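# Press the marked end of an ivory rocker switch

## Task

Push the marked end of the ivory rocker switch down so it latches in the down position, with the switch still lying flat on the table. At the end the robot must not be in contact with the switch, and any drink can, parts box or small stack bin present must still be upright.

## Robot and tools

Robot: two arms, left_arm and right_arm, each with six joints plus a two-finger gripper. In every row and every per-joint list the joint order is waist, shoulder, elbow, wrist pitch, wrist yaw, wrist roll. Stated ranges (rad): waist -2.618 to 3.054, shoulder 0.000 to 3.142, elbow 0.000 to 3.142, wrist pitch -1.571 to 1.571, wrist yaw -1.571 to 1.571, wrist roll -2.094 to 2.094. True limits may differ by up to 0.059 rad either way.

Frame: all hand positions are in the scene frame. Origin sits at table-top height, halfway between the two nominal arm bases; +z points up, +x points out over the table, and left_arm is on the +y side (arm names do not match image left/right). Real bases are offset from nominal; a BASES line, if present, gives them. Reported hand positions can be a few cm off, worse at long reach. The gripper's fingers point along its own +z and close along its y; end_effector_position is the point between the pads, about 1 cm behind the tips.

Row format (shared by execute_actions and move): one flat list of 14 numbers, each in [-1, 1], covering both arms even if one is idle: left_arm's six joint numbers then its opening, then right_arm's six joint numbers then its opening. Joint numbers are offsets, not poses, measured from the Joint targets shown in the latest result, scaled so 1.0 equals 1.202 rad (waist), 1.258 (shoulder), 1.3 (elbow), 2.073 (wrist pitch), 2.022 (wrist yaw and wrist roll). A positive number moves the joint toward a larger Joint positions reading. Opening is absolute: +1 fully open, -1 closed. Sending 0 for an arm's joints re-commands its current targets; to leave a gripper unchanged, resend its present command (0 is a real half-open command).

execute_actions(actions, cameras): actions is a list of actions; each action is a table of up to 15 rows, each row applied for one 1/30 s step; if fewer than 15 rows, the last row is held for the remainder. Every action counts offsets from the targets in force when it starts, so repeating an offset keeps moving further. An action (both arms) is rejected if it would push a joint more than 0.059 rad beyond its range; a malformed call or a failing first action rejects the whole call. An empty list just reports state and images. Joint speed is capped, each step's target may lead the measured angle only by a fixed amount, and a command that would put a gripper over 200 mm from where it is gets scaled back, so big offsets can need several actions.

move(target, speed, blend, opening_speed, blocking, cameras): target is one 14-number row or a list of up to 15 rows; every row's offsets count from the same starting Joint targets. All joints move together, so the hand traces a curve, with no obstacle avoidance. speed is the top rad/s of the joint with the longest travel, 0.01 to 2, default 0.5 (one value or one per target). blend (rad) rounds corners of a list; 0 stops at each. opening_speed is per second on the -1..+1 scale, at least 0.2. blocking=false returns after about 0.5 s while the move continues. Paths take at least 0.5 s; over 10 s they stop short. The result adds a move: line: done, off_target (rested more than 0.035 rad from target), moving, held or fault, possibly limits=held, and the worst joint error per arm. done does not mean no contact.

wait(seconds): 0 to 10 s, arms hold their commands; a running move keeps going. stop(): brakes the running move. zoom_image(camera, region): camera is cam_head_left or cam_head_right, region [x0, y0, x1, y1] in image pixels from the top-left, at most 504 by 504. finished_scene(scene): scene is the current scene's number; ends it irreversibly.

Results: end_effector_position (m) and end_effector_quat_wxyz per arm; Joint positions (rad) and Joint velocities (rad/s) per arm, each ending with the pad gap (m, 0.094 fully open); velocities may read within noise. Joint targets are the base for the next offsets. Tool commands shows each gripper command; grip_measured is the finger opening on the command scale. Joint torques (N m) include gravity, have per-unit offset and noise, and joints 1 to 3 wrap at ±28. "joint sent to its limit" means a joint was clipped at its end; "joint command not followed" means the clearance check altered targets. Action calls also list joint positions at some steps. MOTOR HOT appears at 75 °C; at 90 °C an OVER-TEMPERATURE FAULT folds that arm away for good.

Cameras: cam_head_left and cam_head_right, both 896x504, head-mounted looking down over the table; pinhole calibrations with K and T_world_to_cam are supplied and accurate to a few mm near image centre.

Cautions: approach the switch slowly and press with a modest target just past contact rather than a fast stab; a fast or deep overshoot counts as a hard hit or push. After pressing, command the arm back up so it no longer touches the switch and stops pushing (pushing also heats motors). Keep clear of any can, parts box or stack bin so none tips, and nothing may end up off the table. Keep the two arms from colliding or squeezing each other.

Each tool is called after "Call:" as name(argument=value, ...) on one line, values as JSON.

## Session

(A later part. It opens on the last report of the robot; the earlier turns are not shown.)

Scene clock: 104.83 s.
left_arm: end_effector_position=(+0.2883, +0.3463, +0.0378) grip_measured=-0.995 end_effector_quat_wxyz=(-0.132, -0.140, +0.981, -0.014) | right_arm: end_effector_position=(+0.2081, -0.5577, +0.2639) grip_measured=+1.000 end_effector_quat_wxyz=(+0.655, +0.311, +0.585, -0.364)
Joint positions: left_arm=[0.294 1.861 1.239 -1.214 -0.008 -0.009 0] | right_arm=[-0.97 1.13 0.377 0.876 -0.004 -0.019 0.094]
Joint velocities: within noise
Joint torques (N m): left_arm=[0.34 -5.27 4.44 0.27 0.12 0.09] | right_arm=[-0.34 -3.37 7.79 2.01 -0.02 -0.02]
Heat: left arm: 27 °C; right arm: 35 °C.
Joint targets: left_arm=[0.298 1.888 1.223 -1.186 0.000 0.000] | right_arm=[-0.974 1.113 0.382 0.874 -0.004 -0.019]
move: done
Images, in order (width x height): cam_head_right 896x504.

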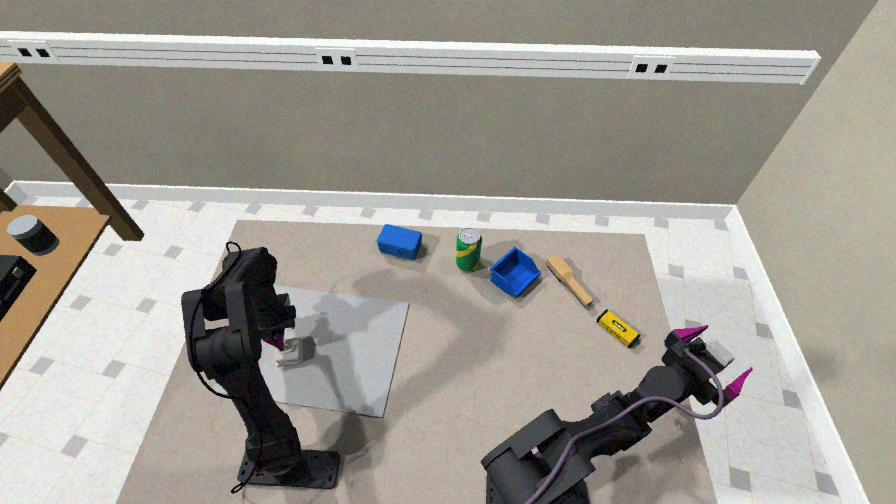

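Call:
move(target=[0, -0.0556, 0.123, -0.111, 0, 0, -1, 0, 0, 0, 0, 0, 0, 1], speed=0.3)

Call:
zoom_image(camera="cam_head_right", region=[240, 290, 330, 380])

Scene clock: 107.40 s.
left_arm: end_effector_position=(+0.2820, +0.3445, +0.0727) grip_measured=-0.995 end_effector_quat_wxyz=(-0.164, -0.140, +0.976, -0.018) | right_arm: end_effector_position=(+0.2081, -0.5577, +0.2639) grip_measured=+1.000 end_effector_quat_wxyz=(+0.655, +0.311, +0.585, -0.364)
Joint positions: left_arm=[0.294 1.858 1.36 -1.405 -0.008 -0.009 0] | right_arm=[-0.97 1.13 0.377 0.876 -0.004 -0.019 0.094]
Joint velocities: within noise
Joint torques (N m): left_arm=[0.24 -10.91 8.23 -0.24 0.1 0.09] | right_arm=[-0.34 -3.37 7.8 2 -0.02 -0.02]
Heat: left arm: 27 °C; right arm: 35 °C.
Joint targets: left_arm=[0.298 1.818 1.383 -1.417 0.000 0.000] | right_arm=[-0.974 1.113 0.382 0.874 -0.004 -0.019]
move: off_target (left_arm); left_arm: the shoulder is farthest, 0.040 rad from its target

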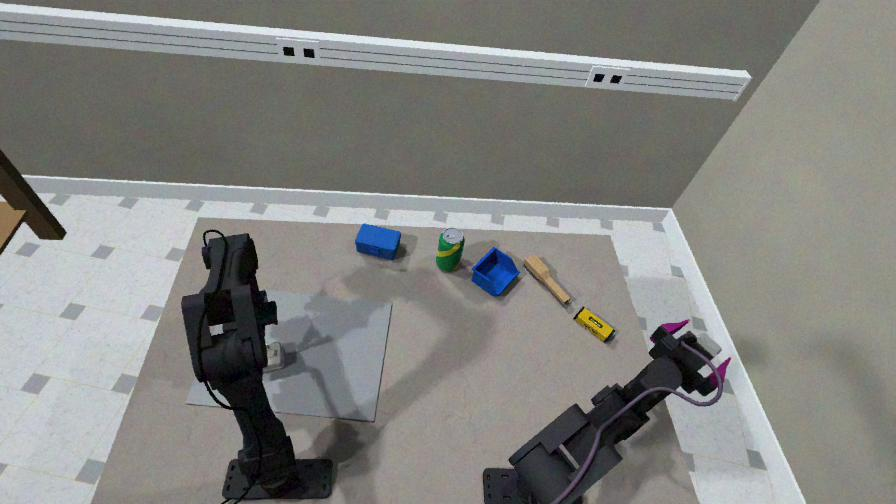

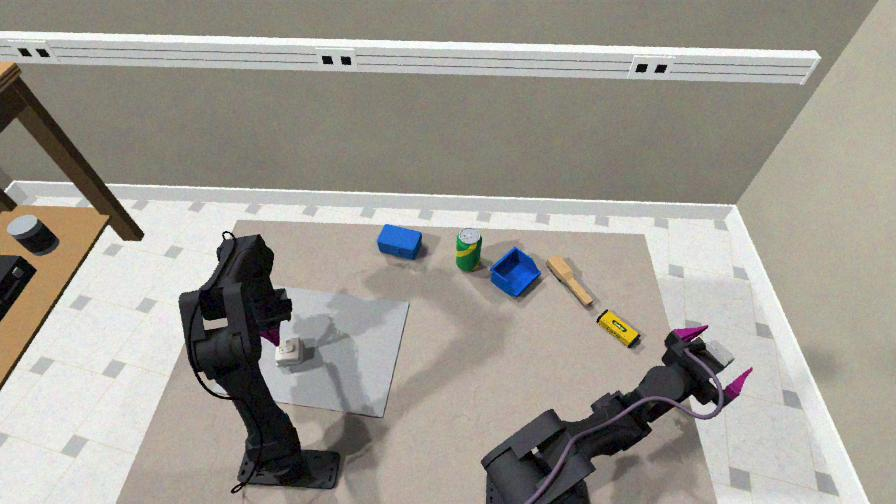

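Scaled by 5.600 from the camera's 896x504 image, which has a finer 1280x720 frame.

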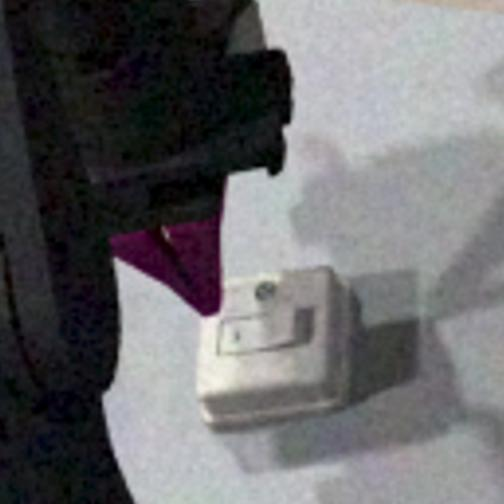

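Call:
move(target=[0, 0, 0, 0, 0, 0, -1, 0.8195, 0.58, 0.8254, -1.0, 0, 0.009, -1], speed=0.8, opening_speed=1.0, cameras=[])

Call:
move(target=[0, 0, 0, 0, 0, 0, -1, 0, 0, 0, -0.0796, 0, 0, -1], speed=0.5)

Call:
zoom_image(camera="cam_head_right", region=[470, 260, 610, 400])

Call:
zoom_image(camera="cam_head_left", region=[450, 260, 590, 400])

Scene clock: 127.63 s.
left_arm: end_effector_position=(+0.2817, +0.3444, +0.0728) grip_measured=-0.995 end_effector_quat_wxyz=(-0.165, -0.140, +0.976, -0.018) | right_arm: end_effector_position=(+0.3341, -0.2479, +0.0859) grip_measured=-0.997 end_effector_quat_wxyz=(-0.009, +0.005, +1.000, +0.002)
Joint positions: left_arm=[0.294 1.858 1.36 -1.406 -0.008 -0.009 0] | right_arm=[0.013 1.821 1.421 -1.19 -0.003 -0.006 0]
Joint velocities: within noise
Joint torques (N m): left_arm=[0.4 -11.03 8.17 -0.21 0.11 0.1] | right_arm=[-0.16 -5.81 9.36 0.2 -0.01 0.03]
Heat: left arm: 29 °C; right arm: 35 °C.
Joint targets: left_arm=[0.298 1.818 1.383 -1.416 0.000 0.000] | right_arm=[0.011 1.842 1.456 -1.199 -0.004 0.000]
move: off_target (left_arm); left_arm: the shoulder is farthest, 0.040 rad from its target
No camera images: "cameras" was empty.

Scene clock: 128.73 s.
left_arm: end_effector_position=(+0.2816, +0.3444, +0.0728) grip_measured=-0.995 end_effector_quat_wxyz=(-0.165, -0.140, +0.976, -0.018) | right_arm: end_effector_position=(+0.2936, -0.2473, +0.0904) grip_measured=-0.997 end_effector_quat_wxyz=(-0.092, +0.006, +0.996, +0.003)
Joint positions: left_arm=[0.294 1.858 1.36 -1.406 -0.008 -0.009 0] | right_arm=[0.013 1.821 1.423 -1.356 -0.003 -0.006 0]
Joint velocities: within noise
Joint torques (N m): left_arm=[0.31 -11.03 8.17 -0.23 0.11 0.06] | right_arm=[-0.16 -5.53 8.95 -0.12 -0.02 0.03]
Heat: left arm: 29 °C; right arm: 35 °C.
Joint targets: left_arm=[0.298 1.818 1.383 -1.417 0.000 0.000] | right_arm=[0.011 1.842 1.456 -1.364 -0.004 0.000]
move: off_target (left_arm); left_arm: the shoulder is farthest, 0.040 rad from its target

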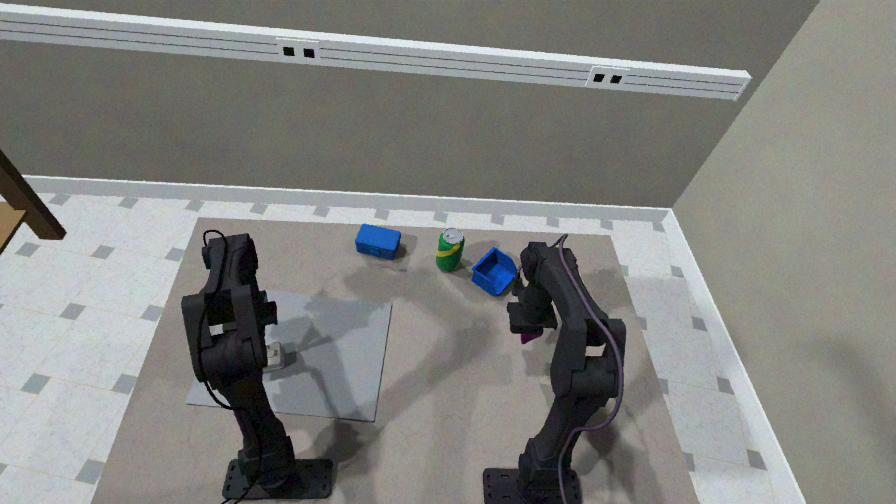

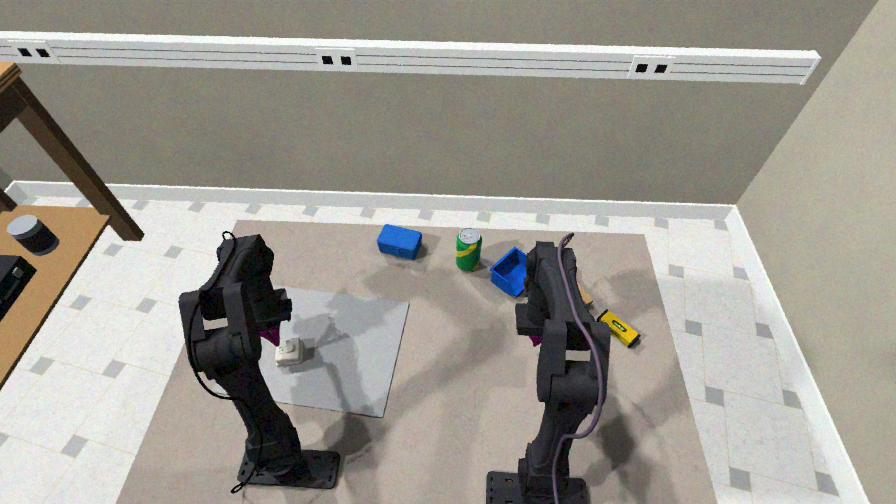

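Scaled by 3.600 from the camera's 896x504 image, which has a finer 1280x720 frame.

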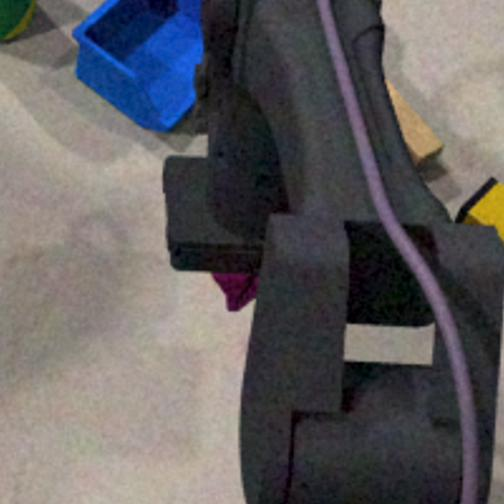

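Scaled by 3.600 from the camera's 896x504 image, which has a finer 1280x720 frame.

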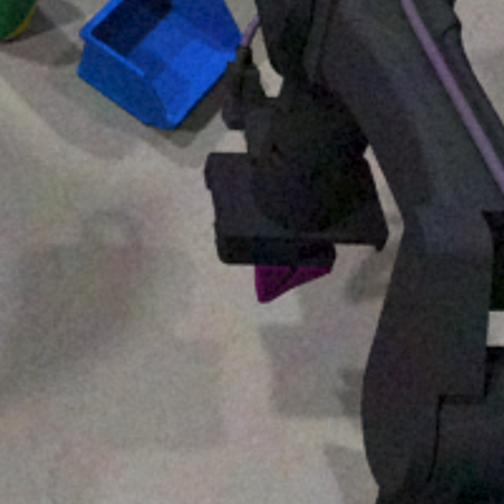

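Call:
move(target=[-0.5288, 0.4221, 0.5887, -0.0589, 0, 0, -1, 0.2684, 0.4094, 0.5408, -0.0868, 0, 0, -1], speed=0.6)

Call:
zoom_image(camera="cam_head_left", region=[340, 230, 540, 350])

Call:
zoom_image(camera="cam_head_right", region=[350, 230, 550, 350])

Scene clock: 172.27 s.
left_arm: end_effector_position=(+0.4219, +0.1275, +0.0763) grip_measured=-0.995 end_effector_quat_wxyz=(-0.077, +0.174, +0.982, +0.016) | right_arm: end_effector_position=(+0.3966, -0.1176, +0.0742) grip_measured=-0.997 end_effector_quat_wxyz=(-0.084, -0.155, +0.984, -0.011)
Joint positions: left_arm=[-0.343 2.323 2.123 -1.528 -0.003 -0.009 0] | right_arm=[0.338 2.33 2.125 -1.535 -0.003 -0.005 0]
Joint velocities: within noise
Joint torques (N m): left_arm=[0.43 -9.5 8.98 0.12 0.02 0.07] | right_arm=[-0.35 -9.02 8.99 -0.09 -0.01 0.03]
Heat: left arm: 29 °C; right arm: 32 °C.
Joint targets: left_arm=[-0.337 2.349 2.149 -1.539 0.000 0.000] | right_arm=[0.334 2.357 2.159 -1.544 -0.004 0.000]
move: done

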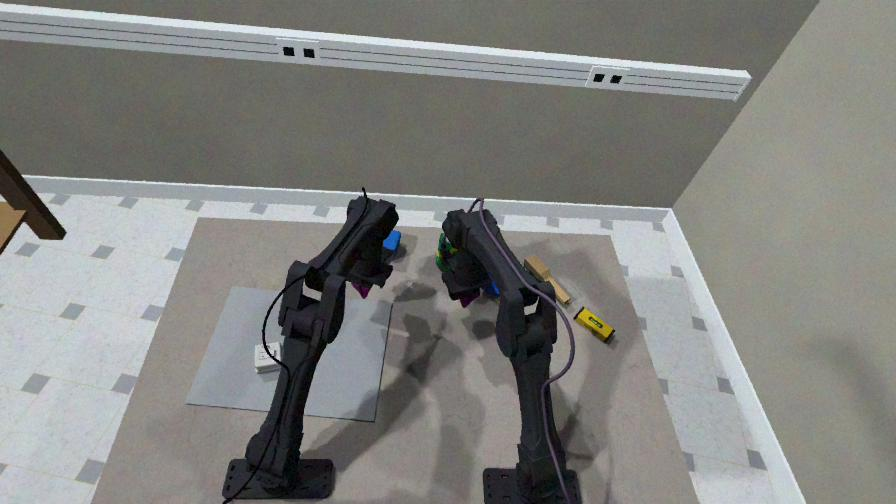

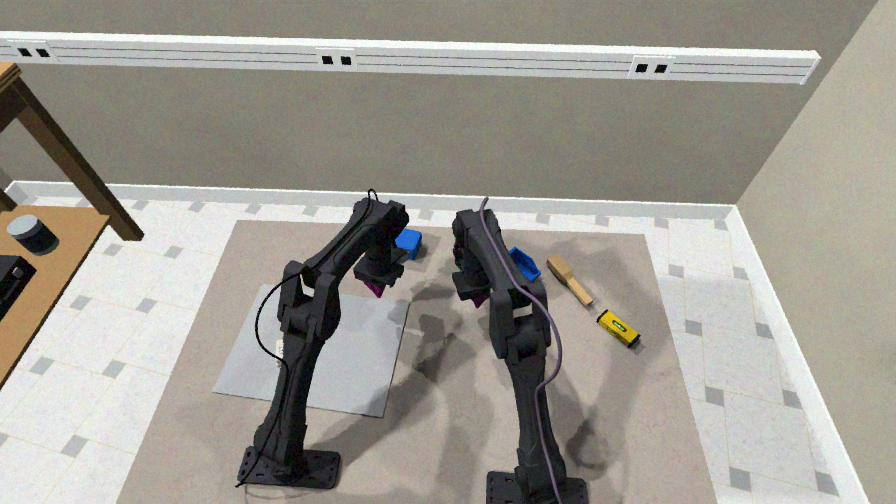

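Scaled by 2.520 from the camera's 896x504 image, which has a finer 1280x720 frame.

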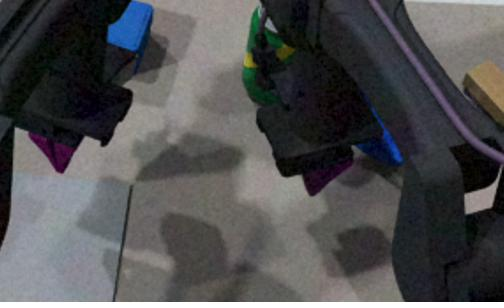

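Scaled by 2.520 from the camera's 896x504 image, which has a finer 1280x720 frame.

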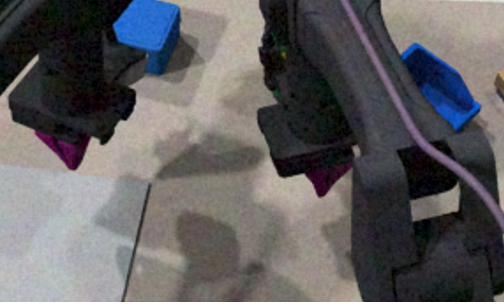

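Call:
zoom_image(camera="cam_head_left", region=[340, 270, 390, 320])

Call:
zoom_image(camera="cam_head_right", region=[350, 270, 400, 320])

Call:
zoom_image(camera="cam_head_left", region=[440, 280, 490, 330])

Call:
zoom_image(camera="cam_head_right", region=[450, 280, 500, 330])

Scaled by 10.080 from the camera's 896x504 image, which has a finer 1280x720 frame.

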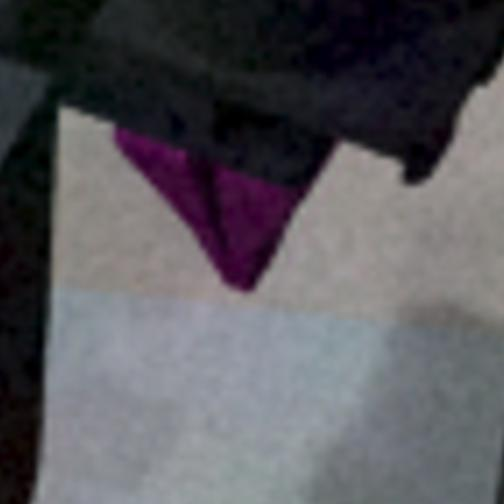

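Scaled by 10.080 from the camera's 896x504 image, which has a finer 1280x720 frame.

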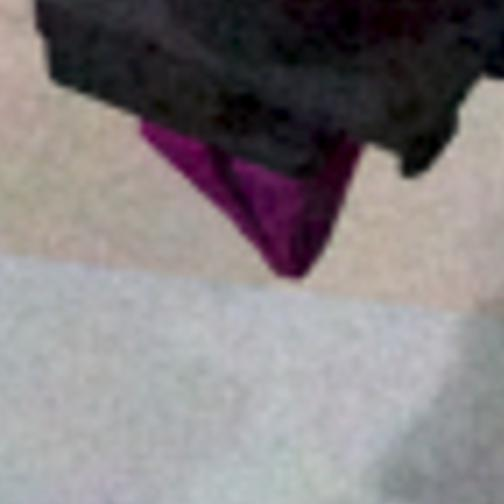

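Scaled by 10.080 from the camera's 896x504 image, which has a finer 1280x720 frame.

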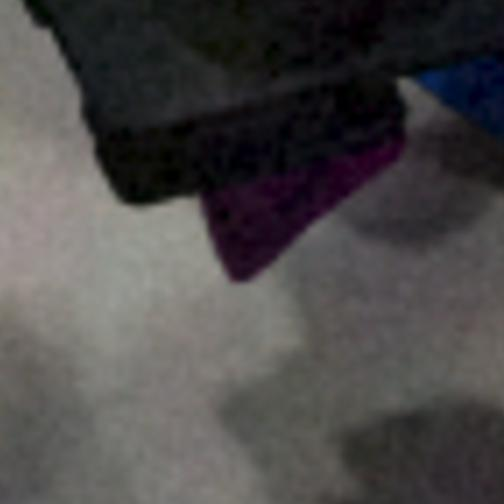

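Scaled by 10.080 from the camera's 896x504 image, which has a finer 1280x720 frame.

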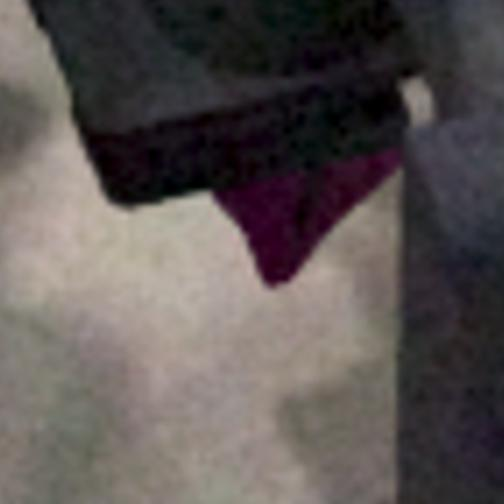

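Call:
move(target=[0.4591, -0.6351, -0.73, 0.1828, 0, 0, -1, 0, 0, 0, 0, 0, 0, -1], speed=0.8)

Call:
zoom_image(camera="cam_head_right", region=[240, 290, 330, 380])

Scene clock: 208.47 s.
left_arm: end_effector_position=(+0.3073, +0.3264, +0.1010) grip_measured=-0.995 end_effector_quat_wxyz=(+0.012, -0.101, +0.995, +0.002) | right_arm: end_effector_position=(+0.3963, -0.1176, +0.0743) grip_measured=-0.997 end_effector_quat_wxyz=(-0.084, -0.155, +0.984, -0.011)
Joint positions: left_arm=[0.211 1.579 1.207 -1.175 -0.002 -0.009 0] | right_arm=[0.338 2.33 2.125 -1.536 -0.003 -0.005 0]
Joint velocities: within noise
Joint torques (N m): left_arm=[0.27 -8.16 5.97 0.73 0.04 0.07] | right_arm=[-0.39 -9.02 8.99 -0.11 -0.02 0.03]
Heat: left arm: 32 °C; right arm: 33 °C.
Joint targets: left_arm=[0.214 1.550 1.200 -1.160 0.000 0.000] | right_arm=[0.334 2.357 2.159 -1.544 -0.004 0.000]
move: done

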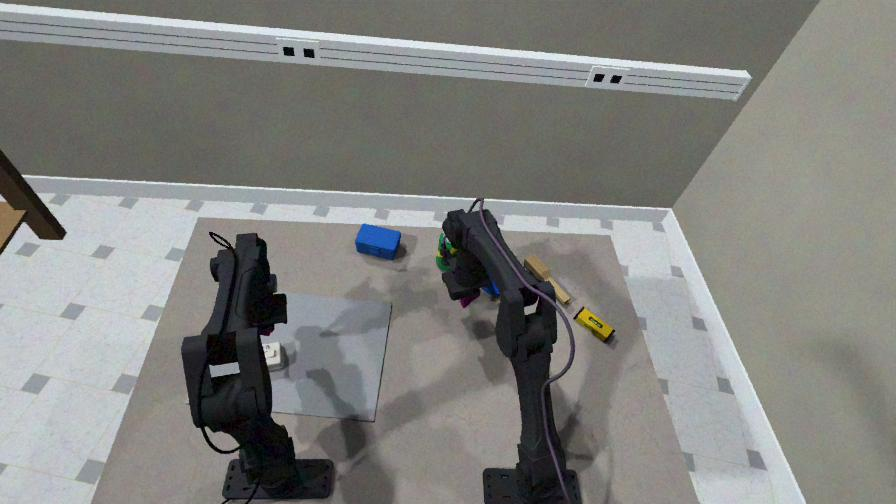

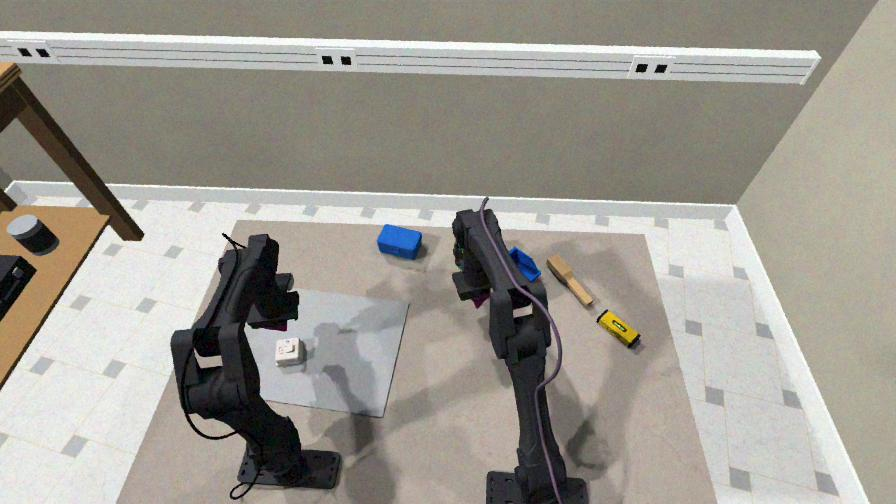

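Scaled by 5.600 from the camera's 896x504 image, which has a finer 1280x720 frame.

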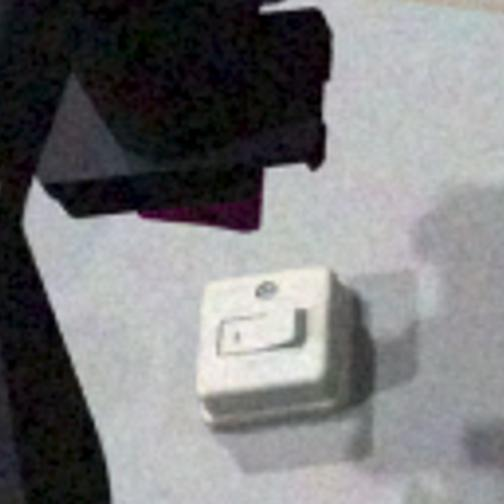

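Call:
move(target=[0.0037, 0.1484, 0.0365, -0.0477, 0, 0, -1, 0, 0, 0, 0, 0, 0, -1], speed=0.5, cameras=["cam_head_right"])

Call:
zoom_image(camera="cam_head_right", region=[255, 310, 315, 370])

Scene clock: 212.67 s.
left_arm: end_effector_position=(+0.2891, +0.3235, +0.0695) grip_measured=-0.995 end_effector_quat_wxyz=(-0.090, -0.102, +0.991, -0.008) | right_arm: end_effector_position=(+0.3963, -0.1176, +0.0743) grip_measured=-0.997 end_effector_quat_wxyz=(-0.084, -0.155, +0.984, -0.011)
Joint positions: left_arm=[0.213 1.726 1.222 -1.248 -0.002 -0.009 0] | right_arm=[0.338 2.33 2.125 -1.536 -0.003 -0.005 0]
Joint velocities: within noise
Joint torques (N m): left_arm=[0.36 -5.78 8.69 0.07 0.05 0.07] | right_arm=[-0.39 -9.01 8.99 -0.11 -0.01 0.02]
Heat: left arm: 31 °C; right arm: 33 °C.
Joint targets: left_arm=[0.219 1.737 1.247 -1.258 0.000 0.000] | right_arm=[0.334 2.357 2.159 -1.544 -0.004 0.000]
move: done
Images, in order (width x height): cam_head_right 896x504.

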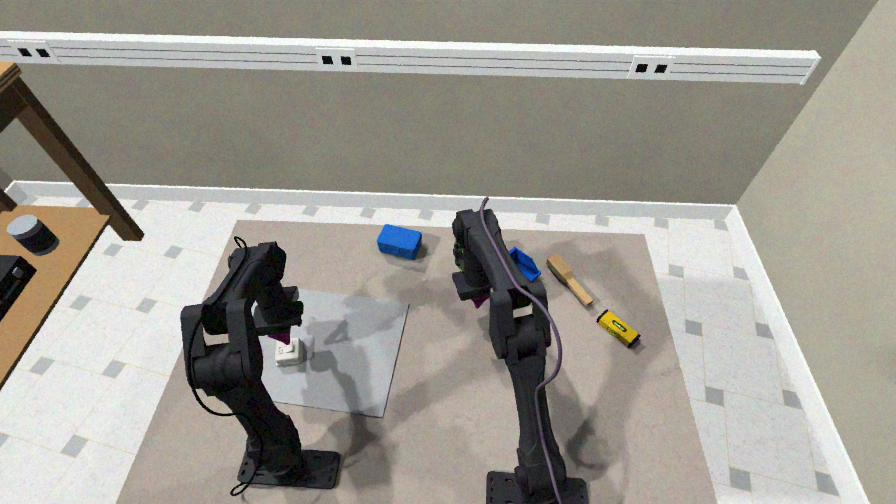

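Scaled by 8.400 from the camera's 896x504 image, which has a finer 1280x720 frame.

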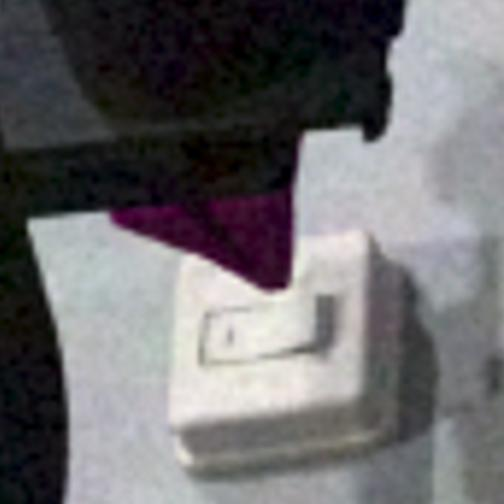

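Call:
move(target=[[0.0033, 0.0393, -0.1045, 0.0853, 0, 0, -1, 0, 0, 0, 0, 0, 0, -1], [0.0033, -0.048, 0, 0, 0, 0, -1, 0, 0, 0, 0, 0, 0, -1]], speed=[0.15, 0.6], cameras=["cam_head_right"])

Call:
zoom_image(camera="cam_head_right", region=[255, 310, 315, 370])

Scene clock: 218.10 s.
left_arm: end_effector_position=(+0.2927, +0.3238, +0.0772) grip_measured=-0.995 end_effector_quat_wxyz=(-0.073, -0.103, +0.992, -0.008) | right_arm: end_effector_position=(+0.3962, -0.1177, +0.0743) grip_measured=-0.997 end_effector_quat_wxyz=(-0.084, -0.155, +0.984, -0.011)
Joint positions: left_arm=[0.215 1.701 1.231 -1.248 0.003 -0.009 0] | right_arm=[0.338 2.33 2.125 -1.537 -0.003 -0.005 0]
Joint velocities: within noise
Joint torques (N m): left_arm=[0.61 -8.49 7.9 0.11 -0.03 0.07] | right_arm=[-0.38 -9.02 8.99 -0.1 -0.01 0.02]
Heat: left arm: 30 °C; right arm: 33 °C.
Joint targets: left_arm=[0.223 1.677 1.247 -1.259 0.000 0.000] | right_arm=[0.334 2.357 2.159 -1.544 -0.004 0.000]
move: done
Images, in order (width x height): cam_head_right 896x504.

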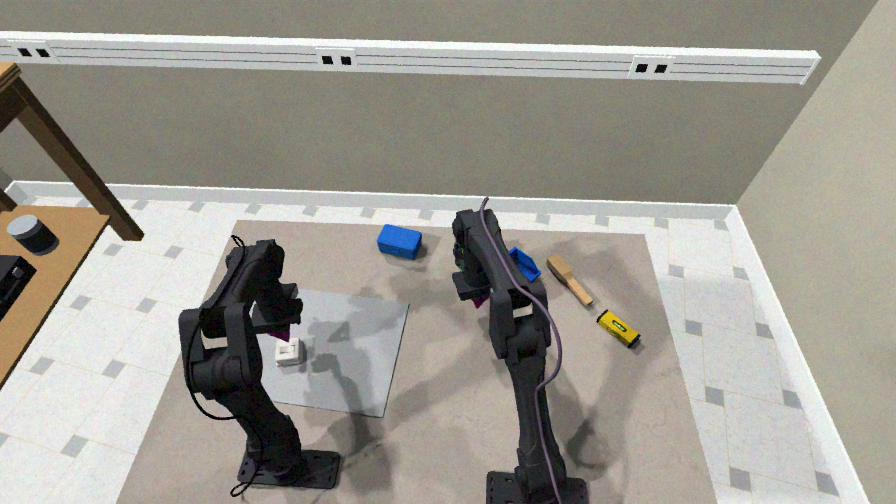

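Scaled by 8.400 from the camera's 896x504 image, which has a finer 1280x720 frame.

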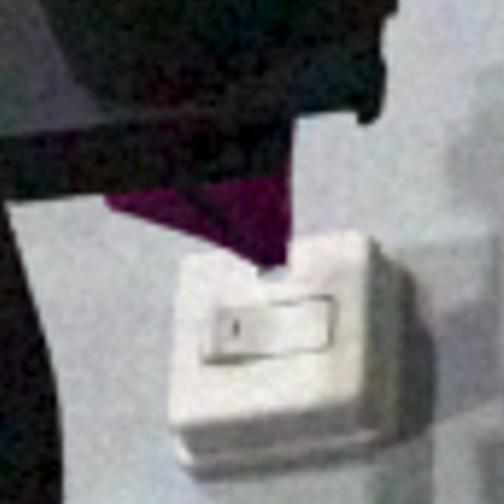

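Call:
move(target=[[0.0637, 0.0575, 0.0123, -0.0013, 0, 0, -1, 0, 0, 0, 0, 0, 0, -1], [0.0637, 0.0965, -0.0922, 0.084, 0, 0, -1, 0, 0, 0, 0, 0, 0, -1], [0.0637, 0.0, 0.0123, -0.0013, 0, 0, -1, 0, 0, 0, 0, 0, 0, -1]], speed=[0.4, 0.2, 0.8], cameras=["cam_head_right"])

Call:
zoom_image(camera="cam_head_right", region=[255, 310, 315, 370])

Scene clock: 222.87 s.
left_arm: end_effector_position=(+0.2919, +0.3468, +0.0819) grip_measured=-0.995 end_effector_quat_wxyz=(-0.064, -0.144, +0.987, -0.009) | right_arm: end_effector_position=(+0.3962, -0.1177, +0.0743) grip_measured=-0.997 end_effector_quat_wxyz=(-0.084, -0.155, +0.984, -0.011)
Joint positions: left_arm=[0.298 1.697 1.248 -1.251 0.001 -0.009 0] | right_arm=[0.338 2.33 2.125 -1.537 -0.003 -0.005 0]
Joint velocities: within noise
Joint torques (N m): left_arm=[-0.03 -8.17 7.71 0.17 0 0.05] | right_arm=[-0.39 -9.03 8.99 -0.1 -0.02 0.02]
Heat: left arm: 30 °C; right arm: 33 °C.
Joint targets: left_arm=[0.299 1.676 1.263 -1.261 0.000 0.000] | right_arm=[0.334 2.357 2.159 -1.544 -0.004 0.000]
move: done
Images, in order (width x height): cam_head_right 896x504.

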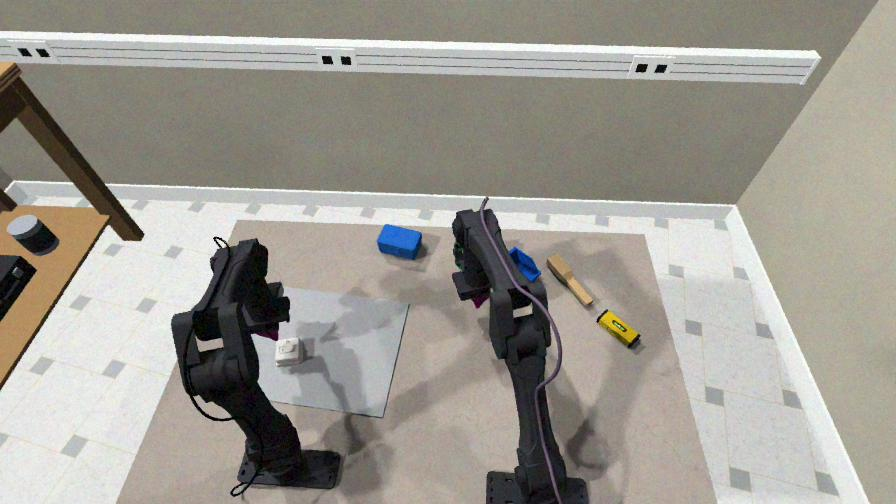

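Scaled by 8.400 from the camera's 896x504 image, which has a finer 1280x720 frame.

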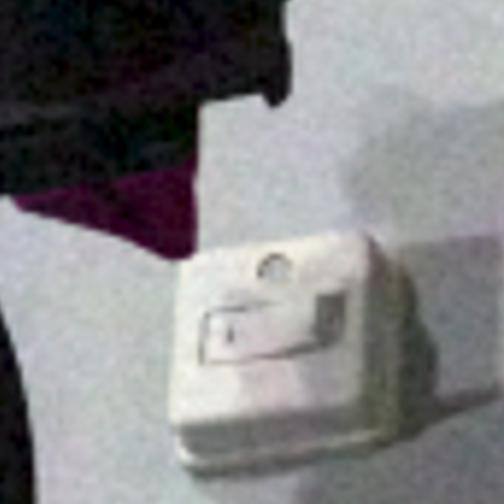

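Call:
move(target=[[0, 0, 0, 0, 0, 0, -1, 0, 0.0125, -0.146, 0.0917, 0, 0, -1], [0, 0, 0, 0, 0, 0, -1, 0, 0.0167, -0.1946, 0.1223, 0, 0, -1]], speed=[0.3, 0.08], blend=[0.05, 0], cameras=["cam_head_right"])

Scene clock: 228.97 s.
left_arm: end_effector_position=(+0.2917, +0.3467, +0.0819) grip_measured=-0.995 end_effector_quat_wxyz=(-0.065, -0.144, +0.987, -0.009) | right_arm: end_effector_position=(+0.3990, -0.1168, +0.0162) grip_measured=-0.997 end_effector_quat_wxyz=(-0.076, -0.155, +0.985, -0.010)
Joint positions: left_arm=[0.298 1.697 1.248 -1.252 0.001 -0.009 0] | right_arm=[0.338 2.346 1.924 -1.303 -0.003 -0.005 0]
Joint velocities: within noise
Joint torques (N m): left_arm=[-0.09 -8.2 7.88 0.18 0.02 0.06] | right_arm=[-0.39 -8.77 4.62 0.16 -0.01 0.02]
Heat: left arm: 30 °C; right arm: 33 °C.
Joint targets: left_arm=[0.299 1.676 1.263 -1.261 0.000 0.000] | right_arm=[0.334 2.378 1.906 -1.291 -0.004 0.000]
move: done; blend cut to 0.0317 rad at target 1
Images, in order (width x height): cam_head_right 896x504.

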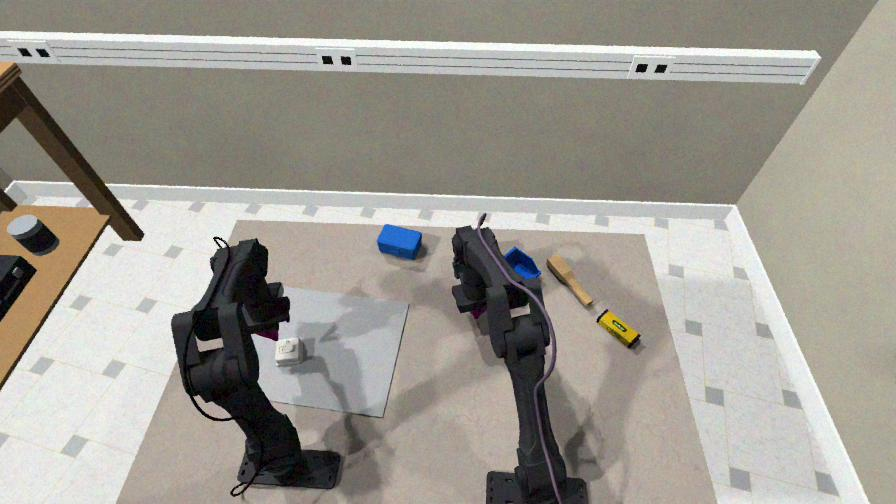

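Call:
zoom_image(camera="cam_head_right", region=[450, 280, 510, 340])

Call:
move(target=[0, 0, 0, 0, 0, 0, -1, 0, 0.004, -0.0184, 0.0138, 0, 0, -1], speed=0.08, cameras=["cam_head_right"])

Call:
zoom_image(camera="cam_head_right", region=[450, 280, 510, 340])

Scaled by 8.400 from the camera's 896x504 image, which has a finer 1280x720 frame.

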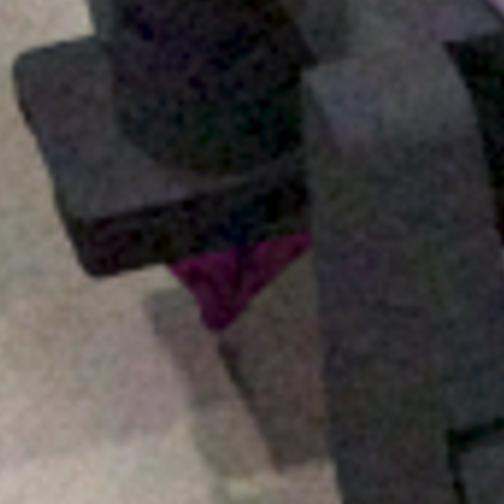

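Scene clock: 231.83 s.
left_arm: end_effector_position=(+0.2917, +0.3467, +0.0819) grip_measured=-0.995 end_effector_quat_wxyz=(-0.065, -0.144, +0.987, -0.009) | right_arm: end_effector_position=(+0.3982, -0.1170, +0.0072) grip_measured=-0.997 end_effector_quat_wxyz=(-0.078, -0.155, +0.985, -0.010)
Joint positions: left_arm=[0.298 1.697 1.248 -1.252 0.001 -0.009 0] | right_arm=[0.338 2.353 1.9 -1.275 -0.003 -0.005 0]
Joint velocities: within noise
Joint torques (N m): left_arm=[-0.01 -8.21 7.75 0.19 0 0.09] | right_arm=[-0.38 -8.94 4.59 0.13 -0.02 0.03]
Heat: left arm: 30 °C; right arm: 33 °C.
Joint targets: left_arm=[0.299 1.676 1.263 -1.261 0.000 0.000] | right_arm=[0.334 2.383 1.882 -1.262 -0.004 0.000]
move: done
Images, in order (width x height): cam_head_right 896x504.

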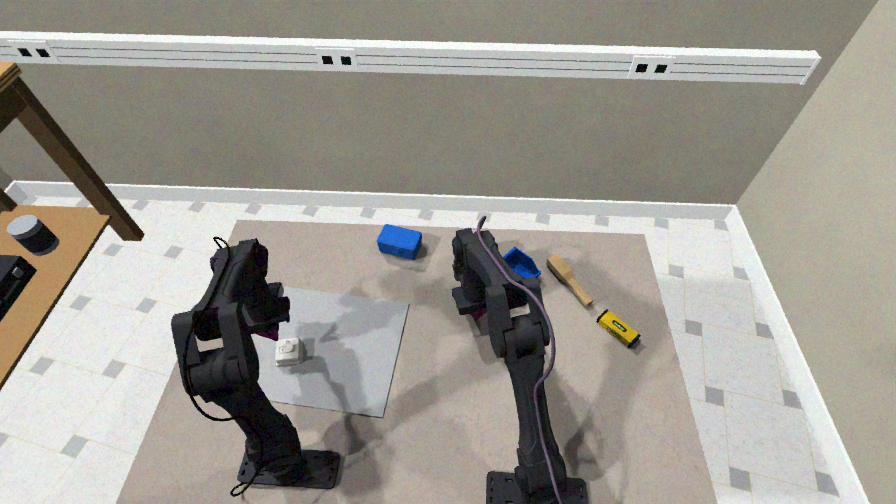

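Scaled by 8.400 from the camera's 896x504 image, which has a finer 1280x720 frame.

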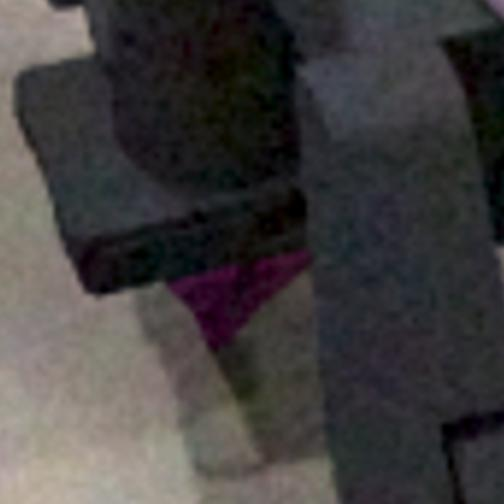

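Call:
move(target=[0, 0, 0, 0, 0, 0, -1, 0, 0.003, -0.0123, 0.0092, 0, 0, -1], speed=0.08, cameras=["cam_head_right"])

Call:
zoom_image(camera="cam_head_right", region=[450, 280, 510, 340])

Scene clock: 233.60 s.
left_arm: end_effector_position=(+0.2917, +0.3467, +0.0819) grip_measured=-0.995 end_effector_quat_wxyz=(-0.065, -0.144, +0.987, -0.009) | right_arm: end_effector_position=(+0.3991, -0.1168, +0.0059) grip_measured=-0.997 end_effector_quat_wxyz=(-0.076, -0.155, +0.985, -0.010)
Joint positions: left_arm=[0.298 1.697 1.248 -1.252 0.001 -0.009 0] | right_arm=[0.338 2.353 1.896 -1.266 -0.003 -0.005 0]
Joint velocities: within noise
Joint torques (N m): left_arm=[0.03 -8.23 7.86 0.18 -0.01 0.04] | right_arm=[-0.39 -8.68 3.71 0.27 -0.02 0.03]
Heat: left arm: 30 °C; right arm: 33 °C.
Joint targets: left_arm=[0.299 1.676 1.263 -1.261 0.000 0.000] | right_arm=[0.334 2.387 1.866 -1.243 -0.004 0.000]
move: done
Images, in order (width x height): cam_head_right 896x504.

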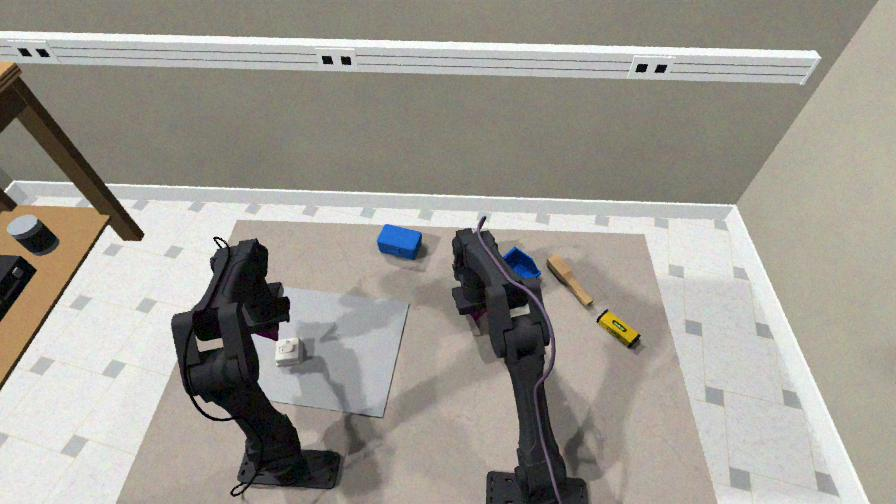

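Scaled by 8.400 from the camera's 896x504 image, which has a finer 1280x720 frame.

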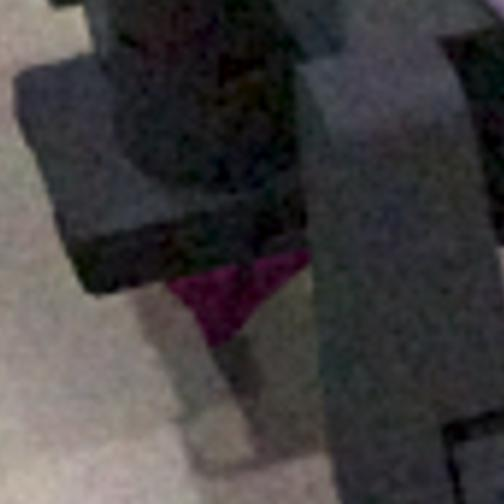

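Call:
move(target=[[-0.3819, 0.1693, 0.1338, -0.0169, 0, 0, -1, 0, -0.02, 0.2, -0.13, 0, 0, -1], [-0.3819, 0.2019, 0.0285, 0.0656, 0, 0, -1, 0, -0.02, 0.2, -0.13, 0, 0, -1], [-0.3819, 0.2417, -0.0185, 0.1172, 0, 0, -1, 0, -0.02, 0.2, -0.13, 0, 0, -1]], speed=[0.5, 0.2, 0.08], blend=[0, 0.03, 0], cameras=["cam_head_right"])

Call:
zoom_image(camera="cam_head_right", region=[290, 290, 360, 360])

Scene clock: 240.67 s.
left_arm: end_effector_position=(+0.3299, +0.2192, +0.0089) grip_measured=-0.995 end_effector_quat_wxyz=(-0.089, +0.085, +0.992, +0.008) | right_arm: end_effector_position=(+0.3958, -0.1178, +0.0576) grip_measured=-0.997 end_effector_quat_wxyz=(-0.094, -0.155, +0.983, -0.013)
Joint positions: left_arm=[-0.162 1.949 1.255 -1.056 0.001 -0.009 0] | right_arm=[0.338 2.353 2.096 -1.504 -0.003 -0.005 0]
Joint velocities: within noise
Joint torques (N m): left_arm=[0.08 -5.78 4.38 0.55 -0.01 0.07] | right_arm=[-0.39 -10.44 8.68 -0.14 -0.01 0.03]
Heat: left arm: 30 °C; right arm: 32 °C.
Joint targets: left_arm=[-0.160 1.981 1.239 -1.018 0.000 0.000] | right_arm=[0.334 2.362 2.126 -1.513 -0.004 0.000]
move: off_target (left_arm); left_arm: the wrist pitch is farthest, 0.038 rad from its target
Images, in order (width x height): cam_head_right 896x504.

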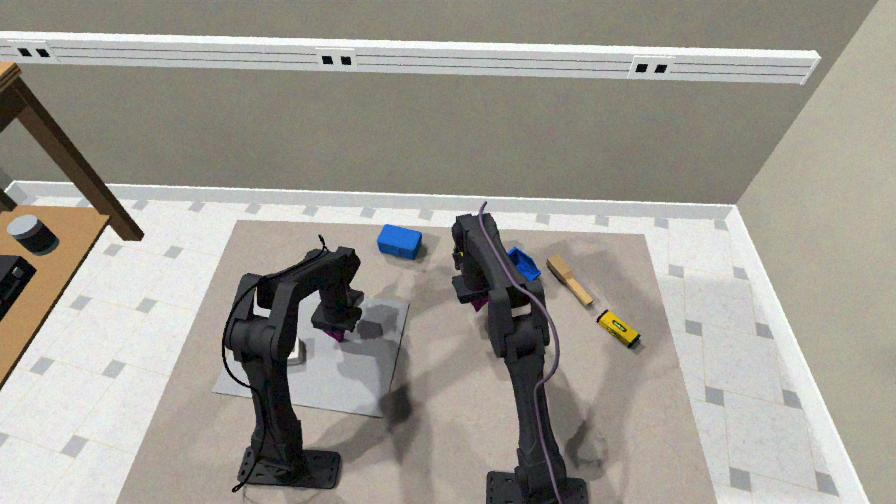

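Scaled by 7.200 from the camera's 896x504 image, which has a finer 1280x720 frame.

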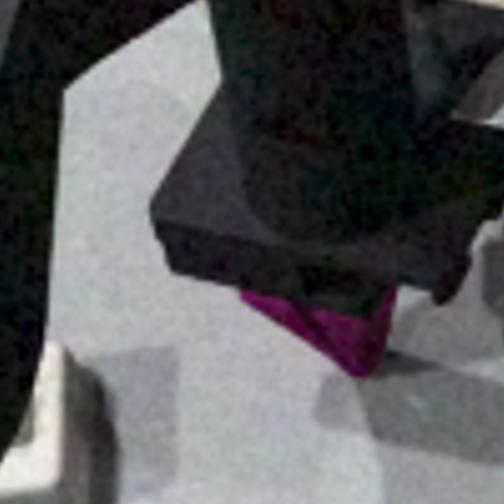

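Call:
move(target=[0,-0.08,0.12,-0.1,0,0,-1,0,0,0,0,0,0,-1], speed=0.4)

Scene clock: 251.50 s.
left_arm: end_effector_position=(+0.3343, +0.2184, +0.0483) grip_measured=-0.995 end_effector_quat_wxyz=(-0.092, +0.085, +0.992, +0.008) | right_arm: end_effector_position=(+0.3957, -0.1178, +0.0576) grip_measured=-0.997 end_effector_quat_wxyz=(-0.095, -0.155, +0.983, -0.013)
Joint positions: left_arm=[-0.162 1.916 1.375 -1.215 0.001 -0.009 0] | right_arm=[0.338 2.353 2.096 -1.504 -0.003 -0.005 0]
Joint velocities: within noise
Joint torques (N m): left_arm=[0.13 -11.23 8.12 0.08 0.01 0.06] | right_arm=[-0.38 -10.44 8.66 -0.14 -0.02 0.02]
Heat: left arm: 29 °C; right arm: 33 °C.
Joint targets: left_arm=[-0.160 1.880 1.395 -1.226 0.000 0.000] | right_arm=[0.334 2.362 2.126 -1.513 -0.004 0.000]
move: done

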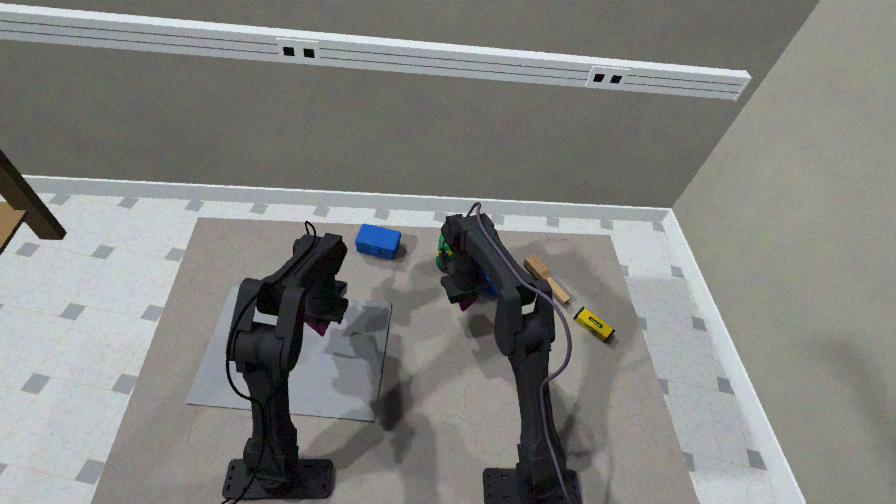

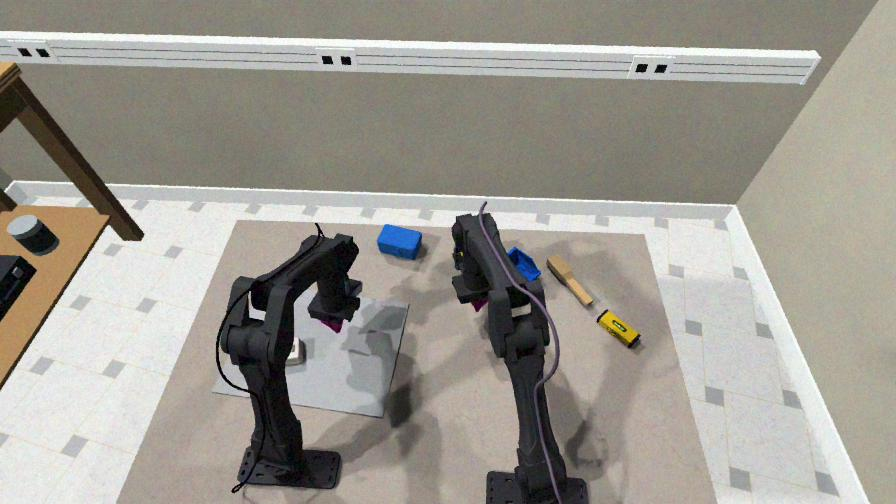

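Call:
finished_scene(scene=1)

The scene is finished: the task was done.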